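# Press the marked end of an ivory rocker switch

## Task

Push the marked end of the ivory rocker switch down until it latches there, with the switch still lying flat on its base. At the end neither arm, gripper nor camera cable may be in contact with the switch, and every drink can, parts box and small stack bin present must still be upright. Nothing may fall off the table.

## Robot and tools

Robot: two arms, left_arm and right_arm. In the scene frame, used for every printed hand position, velocity and target, the origin sits at table-top height halfway between the two nominal arm bases. +x points out over the table, +z points up, and left_arm is on the +y side. Arm names do not match image sides. Real bases are slightly offset from nominal; a BASES line, if present, gives their calibrated spot.

Joint order for each arm, everywhere: waist, shoulder, elbow, wrist pitch, wrist yaw, wrist roll. Stated ranges in rad: waist -2.618 to 3.054, shoulder 0.000 to 3.142, elbow 0.000 to 3.142, wrist pitch -1.571 to 1.571, wrist yaw -1.571 to 1.571, wrist roll -2.094 to 2.094. True limits may differ by up to 0.059 rad.

A row is always 14 numbers, each in [-1, 1], covering both arms even if one stays still: left_arm's six joints then its opening, then right_arm's six joints then its opening. The joint entries are offsets, not poses: they are added to the Joint targets as they were when the action (or move) began, not to the previous row. Scale: 1.0 equals 2.224 rad for waist, shoulder and elbow, and 8.485 rad for the three wrist joints. So 0.01 on the elbow is about 0.022 rad. Resending the same offset in a new action moves the joint further again; 0 keeps that joint at its current target. The opening entry is absolute: +1 fully open, -1 closed. Send the current opening again to leave a gripper unchanged, since 0 means half-open.

execute_actions: argument actions is a list of actions; each action is a list of up to 15 rows, one per control step of 1/30 s. If fewer than 15 rows are given, the last one is held for the remaining steps. An empty list just reports state and images. An action whose targets would push a joint more than 0.059 rad beyond its range is rejected for both arms; a malformed or out-of-range first action rejects the whole call. Optional cameras chooses images: omitted, null or ["all"] gives all, [] gives none.

move: argument target is one row, or a list of up to 15 rows sharing a 10 s budget; every row counts its offsets from the same starting Joint targets. speed is the peak rate in rad/s of the joint with the longest way to go (0.01 to 12.57, default 0.5), one value or one per target. blend (rad) rounds corners between listed targets. opening_speed (per second on the -1..+1 scale, at least 0.2) ramps the fingers. blocking=false returns after about 0.5 s while the motion continues. Joints interpolate together, so the gripper traces a curve, does not avoid obstacles, and lags the path. Faster motion or a target set deeper past a contact means a harder impact or press. The result adds a move: line: done, off_target (resting more than 0.035 rad from target), moving, held or fault, plus limits=held if steps were withheld. Neither done nor off_target tells you whether something is being touched.

wait: seconds from 0 to 10; arms hold their last command while a running move continues. stop: brakes a running move, needing some distance. zoom_image: camera is cam_head_left or cam_head_right, region [x0, y0, x1, y1] in pixels from the top-left, no larger than 504 by 504, taken from that camera's newest image. finished_scene: scene is the current scene's number; it ends the scene for good, so call it only once the switch is latched and released.

Result lines: end_effector_position (m) and end_effector_quat_wxyz per gripper in the scene frame, accurate to a few cm; the point lies between the finger pads about 1 cm behind the tips, fingers along the gripper's +z and closing along its y. Joint positions and Joint velocities list six joints (rad, rad/s) plus pad gap (m; 0.094 fully open); within noise means the arm is still. Joint targets is the base for your next offsets. Tool commands shows current gripper commands; grip_measured is the measured opening on the command scale. Joint torques include gravity, are offset and noisy; positive means toward larger angle; joints 1 to 3 wrap at ±28 N m. Step readings list sampled joint angles after actions. Also watch for joint sent to its limit, joint command not followed (clearance check altered targets), MOTOR HOT and OVER-TEMPERATURE FAULT.

Motion limits: per step a target may lead its measured angle by at most 0.339 rad (big three joints) or 2.2 rad (wrist joints), and targets that would move a gripper more than 200 mm from where it is get scaled back, so large moves take several actions. Very small offsets may not start a joint.

Cameras: cam_head_left and cam_head_right, both 896x504, mounted high near x -0.19, looking down at the table; calibration is approximate.

Cautions: press the switch end gently and slowly, preferably with closed fingertips, then lift clear. Avoid knocking over the can, box or bin, pushing anything off the table, collisions between the two arms, and fast impacts. An arm stopped by contact keeps pushing; to relieve it, command its targets back past its measured positions. Pushing, holding a stretched pose or straining against an unreachable pose heats motors; at 90 °C the arm folds and idles, and at 100 °C it collapses.

Each tool is called after ">>>" as a command line: name --argument value for each argument, lists and objects as JSON in quotes; but a table of rows of numbers goes row by row, as --pt "numbers of a row", without its own name.

## Session

>>> execute_actions --actions '[]'

Scene clock: 0.00 s.
left_arm: end_effector_position=(+0.4364, +0.2538, +0.1116) grip_measured=+1.000 end_effector_quat_wxyz=(+0.579, +0.028, +0.810, -0.084) | right_arm: end_effector_position=(+0.3944, -0.2769, +0.0830) grip_measured=+1.000 end_effector_quat_wxyz=(+0.563, +0.034, +0.826, +0.021)
Joint positions: left_arm=[0.065 1.514 0.411 0.774 0.215 -0.036 0.094] | right_arm=[-0.117 1.567 0.353 0.835 -0.132 0.026 0.094]
Joint velocities: within noise
Joint torques (N m): no reading
Heat: left arm: 25 °C; right arm: 29 °C.
Joint targets: left_arm=[0.065 1.504 0.421 0.784 0.216 -0.036] | right_arm=[-0.117 1.560 0.360 0.835 -0.133 0.026]
Tool commands: left_gripper/opening=+1.0 right_gripper/opening=+1.0

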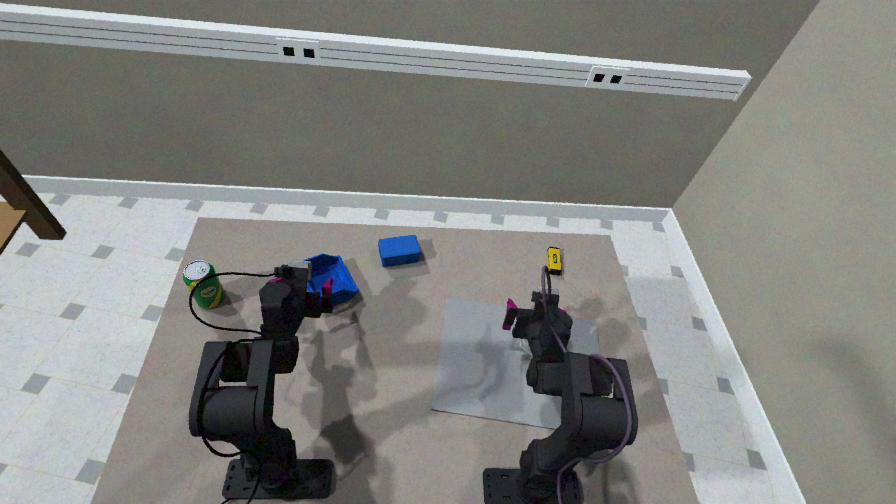

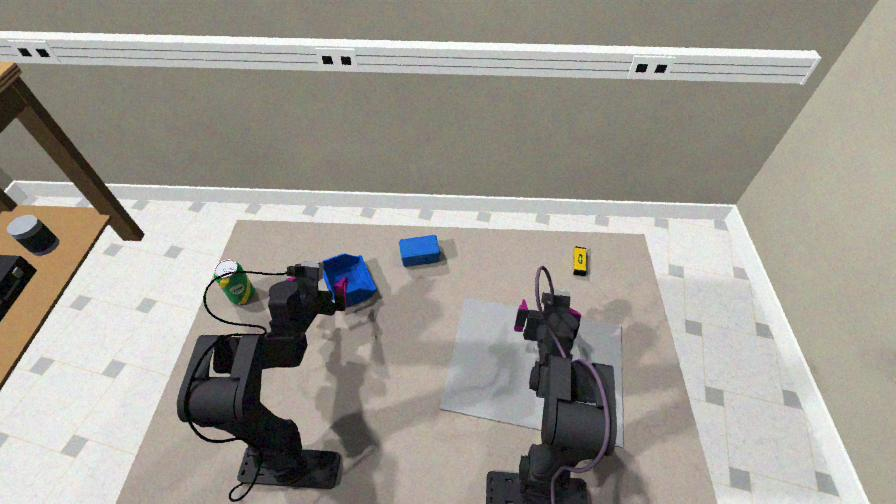

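>>> move --target '[0, 0, 0, 0, 0, 0, 1, -0.25, -0.27, 0, 0, 0.0157, -0.0031, -1]' --speed 2.0

>>> zoom_image --camera "cam_head_left" --region '[480, 300, 580, 400]'

>>> zoom_image --camera "cam_head_right" --region '[500, 300, 600, 400]'

Scene clock: 2.27 s.
left_arm: end_effector_position=(+0.4364, +0.2538, +0.1116) grip_measured=+1.000 end_effector_quat_wxyz=(+0.579, +0.028, +0.810, -0.084) | right_arm: end_effector_position=(+0.2723, -0.4660, +0.2974) grip_measured=-0.997 end_effector_quat_wxyz=(+0.734, +0.213, +0.589, -0.264)
Joint positions: left_arm=[0.065 1.514 0.411 0.774 0.215 -0.036 0.094] | right_arm=[-0.669 0.967 0.353 0.83 -0.006 0.004 0]
Joint velocities: within noise
Joint torques (N m): left_arm=[-0.01 -5.24 7.25 2.24 0.11 -0.02] | right_arm=[-0.4 -1.55 8.12 2.01 0.11 -0.04]
Heat: left arm: 25 °C; right arm: 30 °C.
Joint targets: left_arm=[0.065 1.504 0.421 0.784 0.216 -0.036] | right_arm=[-0.673 0.960 0.360 0.835 0.000 0.000]
move: done

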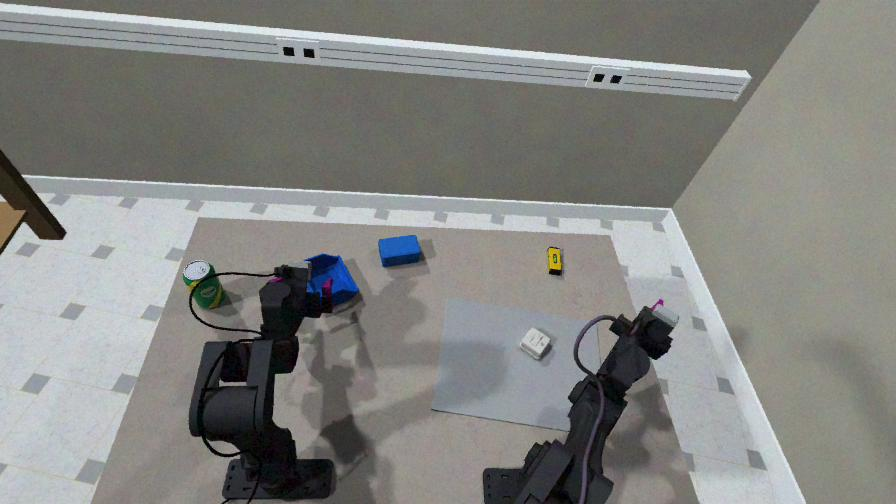

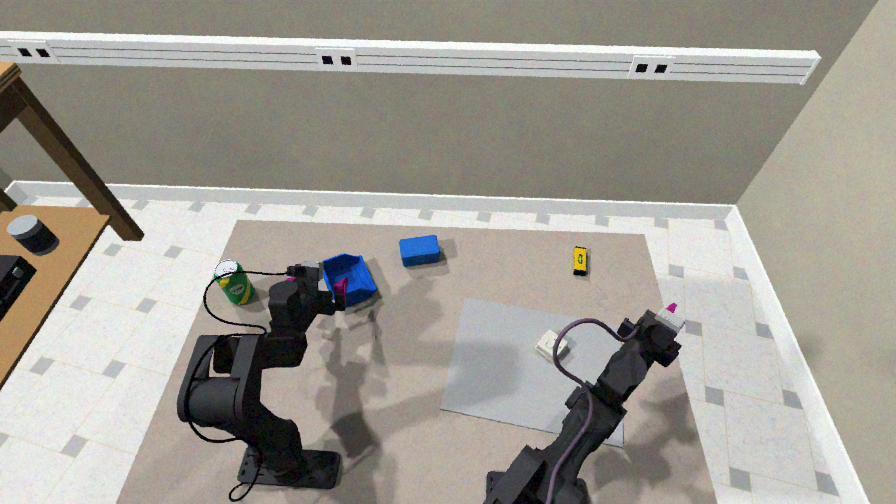

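Scaled by 5.040 from the camera's 896x504 image, which has a finer 1280x720 frame.

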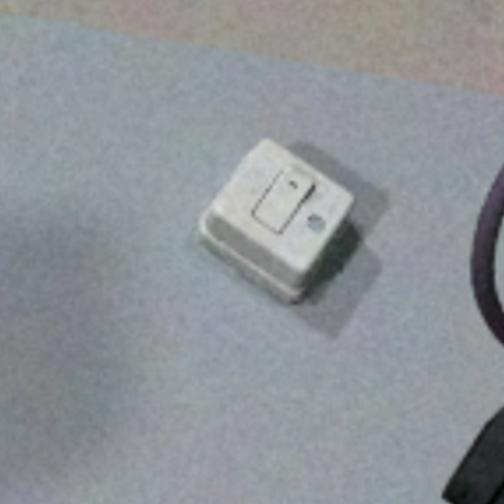

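Scaled by 5.040 from the camera's 896x504 image, which has a finer 1280x720 frame.

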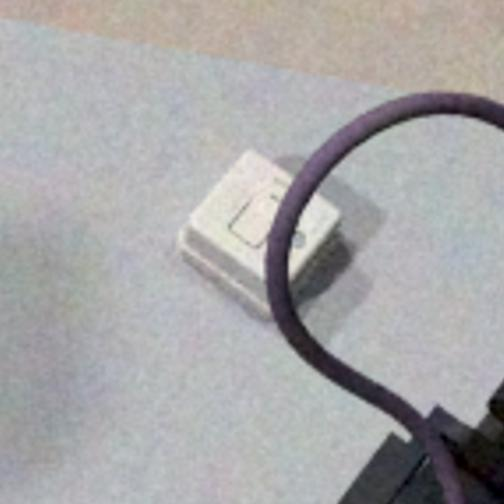

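>>> move --target '[0, 0, 0, 0, 0, 0, 1, 0.2347, 0.5116, 0.5953, -0.2676, 0, 0, -1]' --speed 1.8

>>> zoom_image --camera "cam_head_left" --region '[500, 300, 580, 380]'

>>> zoom_image --camera "cam_head_right" --region '[510, 300, 590, 380]'

Scene clock: 7.90 s.
left_arm: end_effector_position=(+0.4364, +0.2538, +0.1116) grip_measured=+1.000 end_effector_quat_wxyz=(+0.579, +0.028, +0.810, -0.084) | right_arm: end_effector_position=(+0.3263, -0.3019, +0.0638) grip_measured=-0.997 end_effector_quat_wxyz=(-0.139, +0.091, +0.986, +0.013)
Joint positions: left_arm=[0.065 1.514 0.411 0.774 0.215 -0.036 0.094] | right_arm=[-0.152 2.076 1.648 -1.422 -0.001 0.002 0]
Joint velocities: within noise
Joint torques (N m): left_arm=[-0.03 -5.24 7.23 2.23 0.09 -0.03] | right_arm=[0.05 -7.36 8.94 -0.39 0.01 -0.05]
Heat: left arm: 26 °C; right arm: 30 °C.
Joint targets: left_arm=[0.065 1.504 0.421 0.784 0.216 -0.036] | right_arm=[-0.151 2.097 1.684 -1.435 0.000 -0.001]
move: off_target (right_arm); right_arm: the elbow is farthest, 0.036 rad from its target

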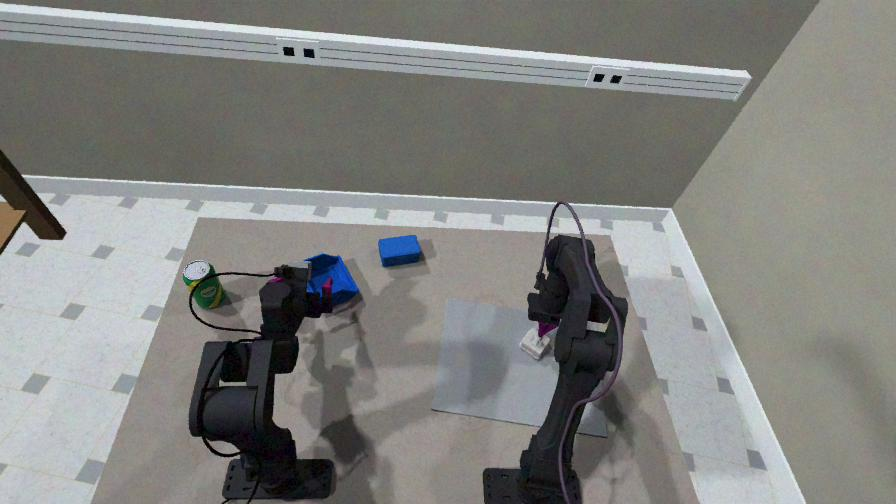

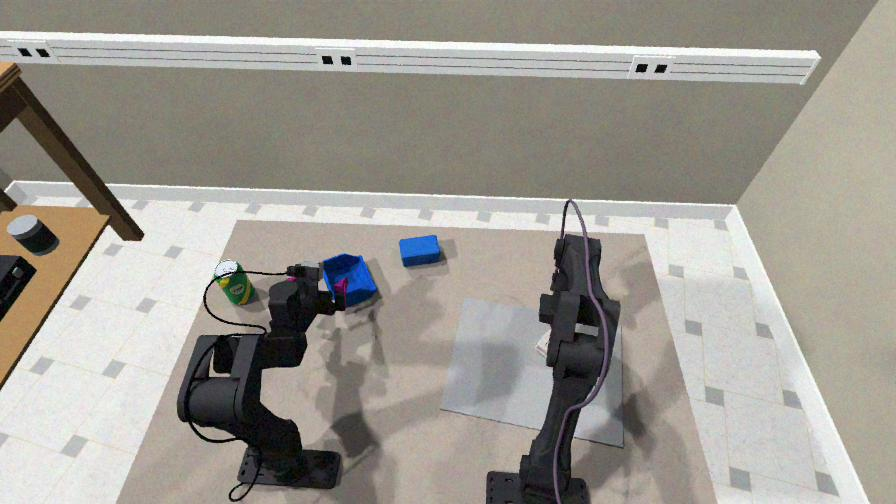

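Scaled by 6.300 from the camera's 896x504 image, which has a finer 1280x720 frame.

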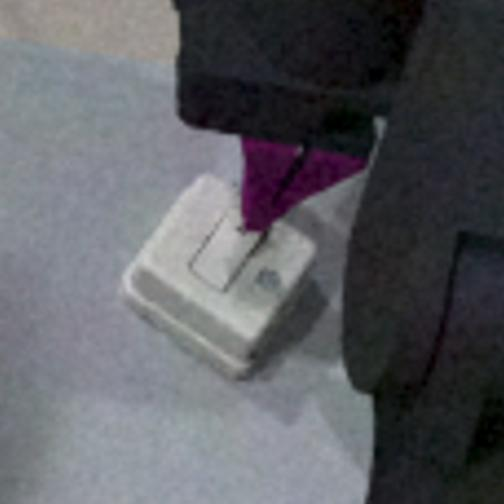

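Scaled by 6.300 from the camera's 896x504 image, which has a finer 1280x720 frame.

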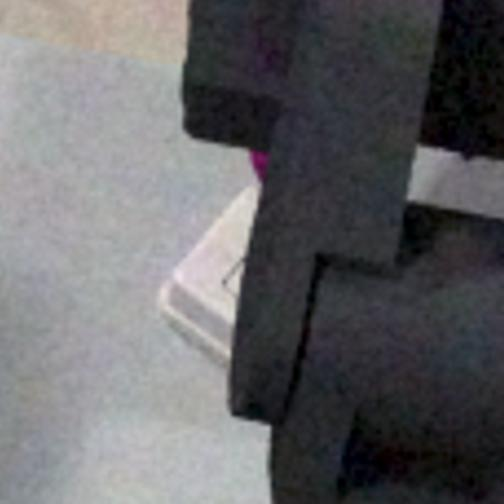

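>>> move --pt "0 0 0 0 0 0 1 0 0.0144 -0.0228 0.0081 0 0 -1" --pt "0 0 0 0 0 0 1 0 0.0205 -0.0499 0.0154 0 0 -1" --pt "0 0 0 0 0 0 1 0 0.005 0.005 -0.0009 0 0 -1" --pt "0 0 0 0 0 0 1 0 -0.05 0.04 0 0 0 -1" --speed '[0.8, 0.3, 0.6, 1.0]' --cameras '["cam_head_left"]'

>>> zoom_image --camera "cam_head_left" --region '[500, 300, 580, 380]'

Scene clock: 13.03 s.
left_arm: end_effector_position=(+0.4364, +0.2538, +0.1116) grip_measured=+1.000 end_effector_quat_wxyz=(+0.579, +0.028, +0.810, -0.084) | right_arm: end_effector_position=(+0.3560, -0.3073, +0.1084) grip_measured=-0.997 end_effector_quat_wxyz=(-0.051, +0.092, +0.994, +0.005)
Joint positions: left_arm=[0.065 1.514 0.411 0.774 0.215 -0.036 0.094] | right_arm=[-0.152 2.003 1.751 -1.422 -0.001 0.002 0]
Joint velocities: within noise
Joint torques (N m): left_arm=[-0.05 -5.16 7.31 2.23 0.09 -0.04] | right_arm=[0.06 -9.8 7.92 0.02 0.01 -0.06]
Heat: left arm: 27 °C; right arm: 30 °C.
Joint targets: left_arm=[0.065 1.504 0.421 0.784 0.216 -0.036] | right_arm=[-0.151 1.987 1.773 -1.436 0.000 -0.001]
move: done
Images, in order (width x height): cam_head_left 896x504.

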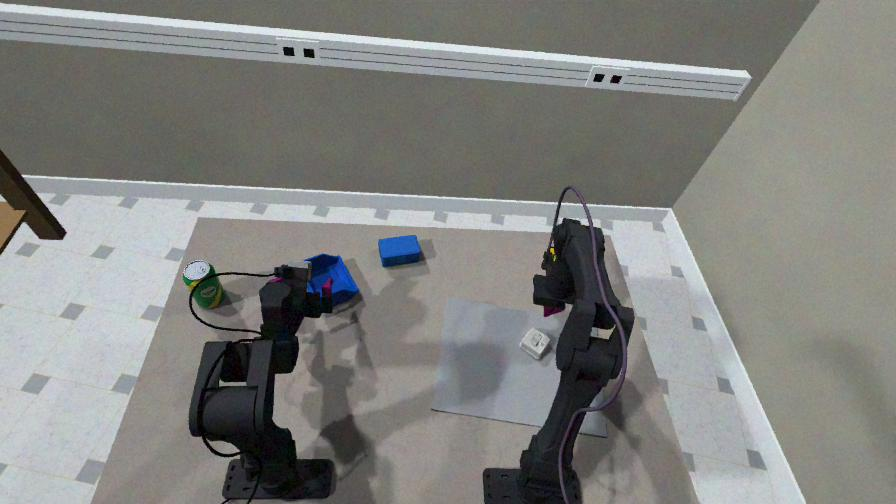

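Scaled by 6.300 from the camera's 896x504 image, which has a finer 1280x720 frame.

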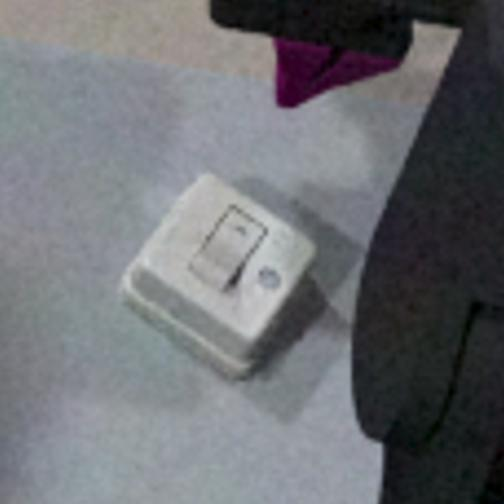

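>>> finished_scene --scene 2

The scene is finished: the task was done.


## Next scene

The same job, from a new start.

>>> execute_actions --actions '[]'

Scene clock: 0.00 s.
left_arm: end_effector_position=(+0.4252, +0.2846, +0.1121) grip_measured=+1.000 end_effector_quat_wxyz=(+0.604, -0.041, +0.796, +0.012) | right_arm: end_effector_position=(+0.4148, -0.2792, +0.1161) grip_measured=+1.000 end_effector_quat_wxyz=(+0.622, +0.064, +0.779, -0.053)
Joint positions: left_arm=[0.015 1.501 0.327 0.9 -0.072 -0.052 0.094] | right_arm=[-0.001 1.617 0.385 1.006 0.133 0.026 0.094]
Joint velocities: within noise
Joint torques (N m): no reading
Heat: left arm: 24 °C; right arm: 27 °C.
Joint targets: left_arm=[0.015 1.492 0.336 0.909 -0.072 -0.052] | right_arm=[-0.001 1.609 0.393 1.009 0.134 0.026]
Tool commands: left_gripper/opening=+1.0 right_gripper/opening=+1.0

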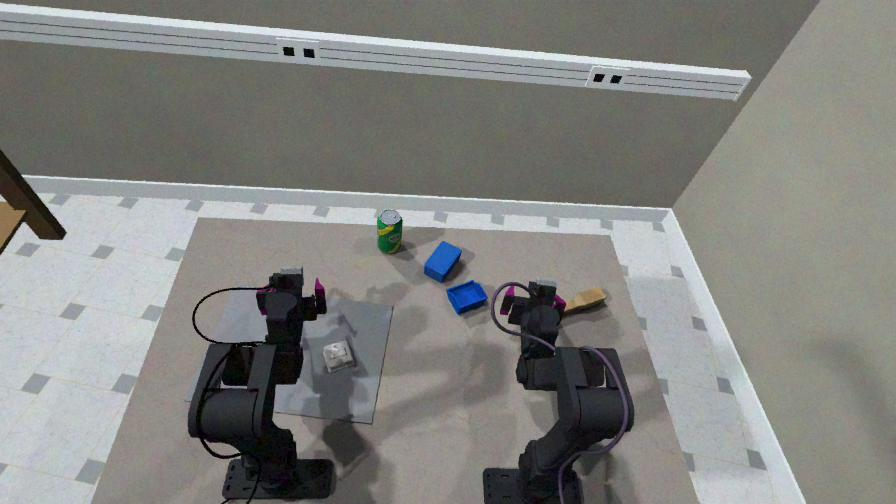

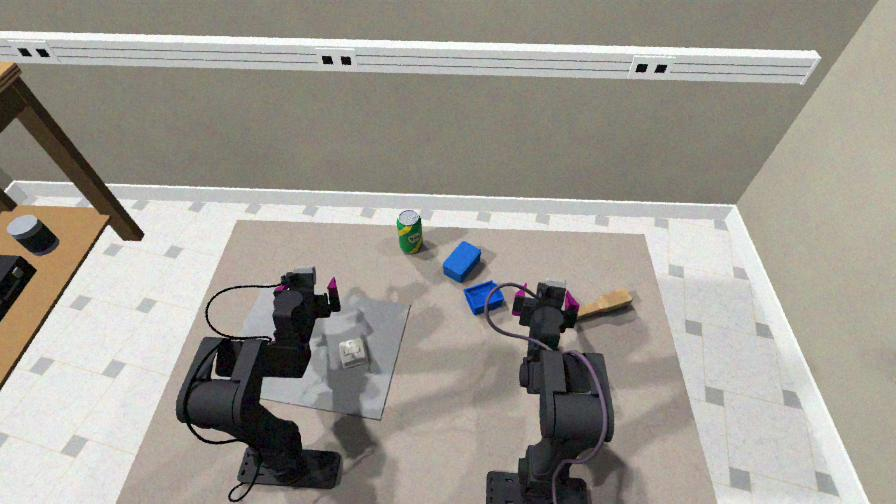

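The switch is visible in both views.

>>> zoom_image --camera "cam_head_left" --region '[300, 315, 380, 395]'

>>> zoom_image --camera "cam_head_right" --region '[310, 310, 390, 390]'

Scaled by 6.300 from the camera's 896x504 image, which has a finer 1280x720 frame.

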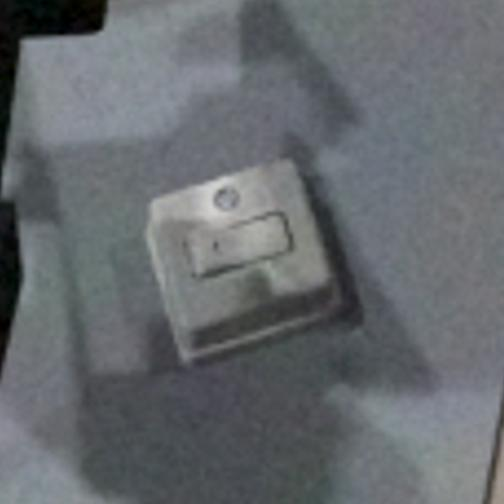

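Scaled by 6.300 from the camera's 896x504 image, which has a finer 1280x720 frame.

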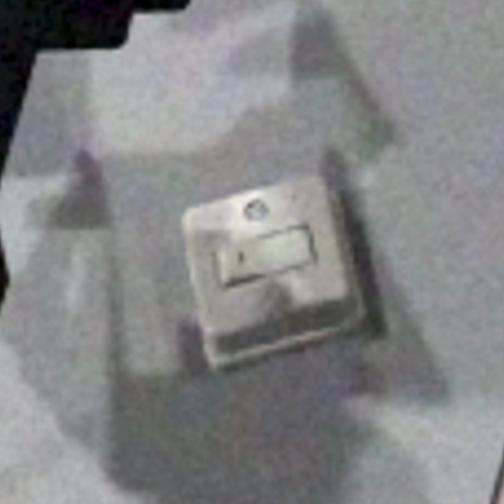

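>>> move --pt "-0.07 -0.1313 0.2086 -0.1543 0.0085 0.0061 -1 0 0 0 0 0 0 1" --pt "-0.1398 0.1577 0.4464 -0.2642 0.0085 0.0061 -1 0 0 0 0 0 0 1" --speed 1.8 --blend 0.2

>>> zoom_image --camera "cam_head_right" --region '[310, 310, 390, 390]'

>>> zoom_image --camera "cam_head_left" --region '[300, 315, 380, 395]'

Scene clock: 5.80 s.
left_arm: end_effector_position=(+0.2845, +0.1946, +0.0639) grip_measured=-0.995 end_effector_quat_wxyz=(-0.136, +0.147, +0.979, +0.026) | right_arm: end_effector_position=(+0.4145, -0.2793, +0.1151) grip_measured=+1.000 end_effector_quat_wxyz=(+0.620, +0.064, +0.780, -0.054)
Joint positions: left_arm=[-0.291 1.829 1.304 -1.322 -0.008 -0.012 0] | right_arm=[-0.001 1.617 0.385 1.002 0.134 0.026 0.094]
Joint velocities: within noise
Joint torques (N m): left_arm=[-0.36 -6.24 8.4 -0.15 0.1 0.09] | right_arm=[-0.01 -5.31 5.97 2.14 0.02 -0.03]
Heat: left arm: 25 °C; right arm: 29 °C.
Joint targets: left_arm=[-0.296 1.843 1.329 -1.332 0.000 -0.001] | right_arm=[-0.001 1.609 0.393 1.009 0.134 0.026]
move: done

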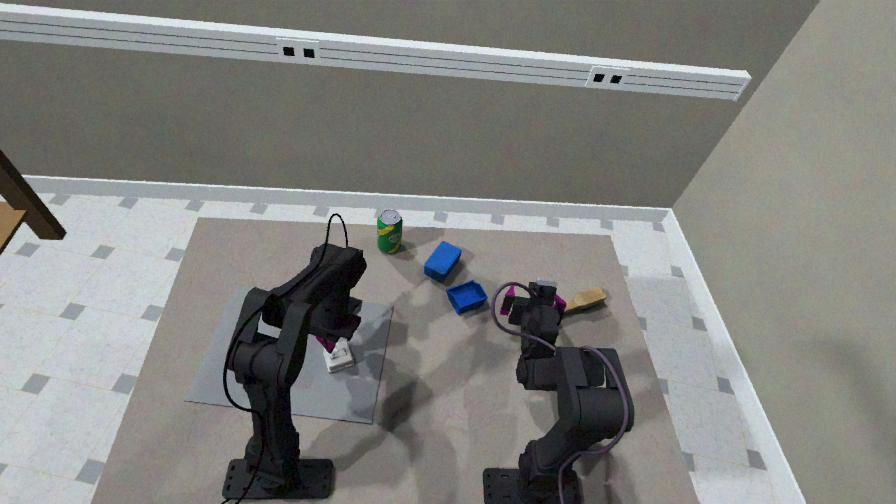

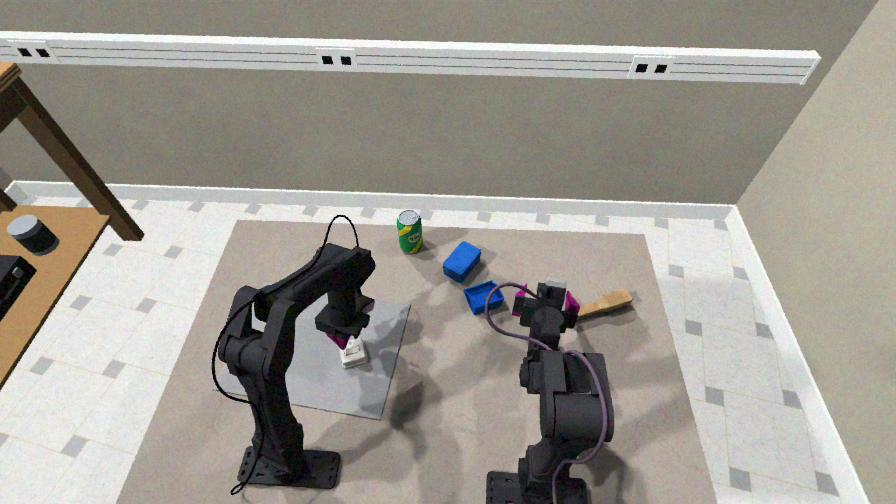

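Scaled by 6.300 from the camera's 896x504 image, which has a finer 1280x720 frame.

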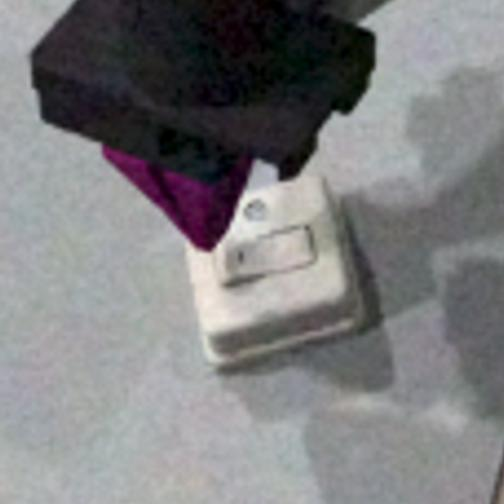

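Scaled by 6.300 from the camera's 896x504 image, which has a finer 1280x720 frame.

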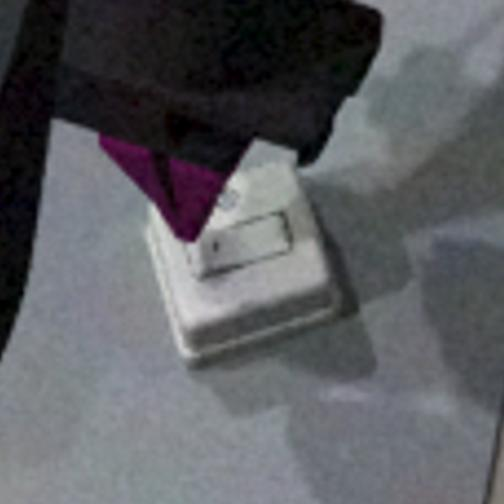

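>>> move --pt "0 0.0076 -0.0317 0.0096 0 0 -1 0 0 0 0 0 0 1" --pt "0 0.0159 -0.055 0.0173 0 0 -1 0 0 0 0 0 0 1" --pt "0 -0.002 -0.002 0 0 0 -1 0 0 0 0 0 0 1" --pt "0 -0.05 0.03 0 0 0 -1 0 0 0 0 0 0 1" --speed '[0.8, 0.3, 0.6, 1.0]' --cameras '["cam_head_right"]'

>>> zoom_image --camera "cam_head_right" --region '[310, 310, 390, 390]'

Scene clock: 9.57 s.
left_arm: end_effector_position=(+0.3092, +0.1868, +0.0996) grip_measured=-0.995 end_effector_quat_wxyz=(-0.059, +0.148, +0.987, +0.014) | right_arm: end_effector_position=(+0.4145, -0.2793, +0.1151) grip_measured=+1.000 end_effector_quat_wxyz=(+0.620, +0.064, +0.780, -0.054)
Joint positions: left_arm=[-0.291 1.75 1.382 -1.323 -0.008 -0.012 0] | right_arm=[-0.001 1.617 0.385 1.002 0.134 0.026 0.094]
Joint velocities: within noise
Joint torques (N m): left_arm=[-0.4 -8.49 7.65 0.2 0.1 0.09] | right_arm=[-0.01 -5.3 5.96 2.15 0.02 -0.03]
Heat: left arm: 25 °C; right arm: 30 °C.
Joint targets: left_arm=[-0.296 1.732 1.396 -1.332 0.000 -0.001] | right_arm=[-0.001 1.609 0.393 1.009 0.134 0.026]
move: done
Images, in order (width x height): cam_head_right 896x504.

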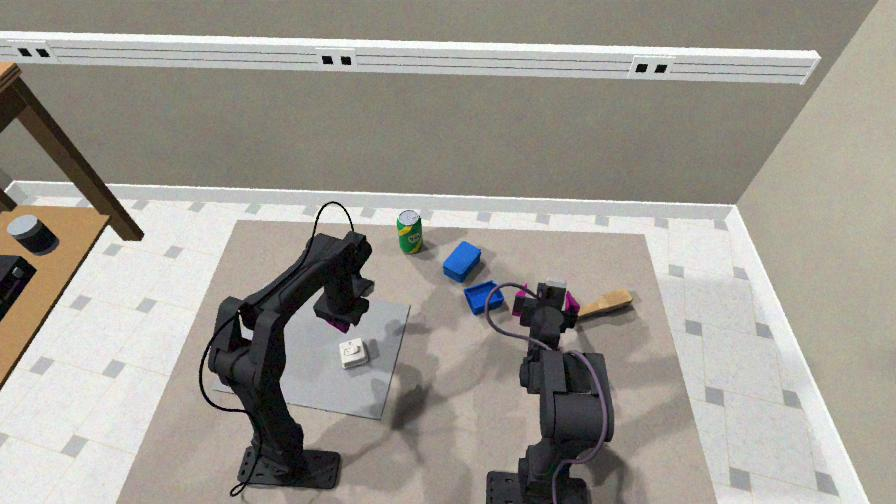

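Scaled by 6.300 from the camera's 896x504 image, which has a finer 1280x720 frame.

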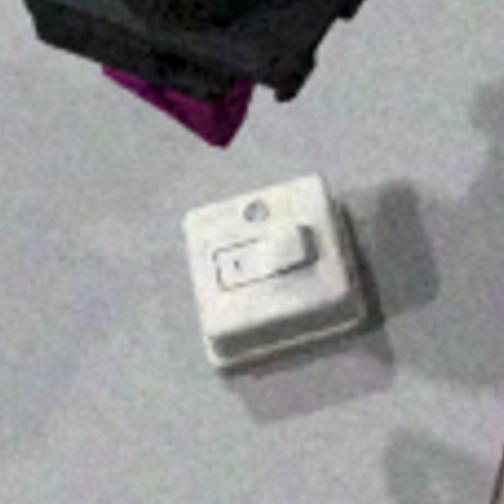

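The marked end is down and the gripper is clear of the switch.

>>> finished_scene --scene 3

The scene is finished: the task was done.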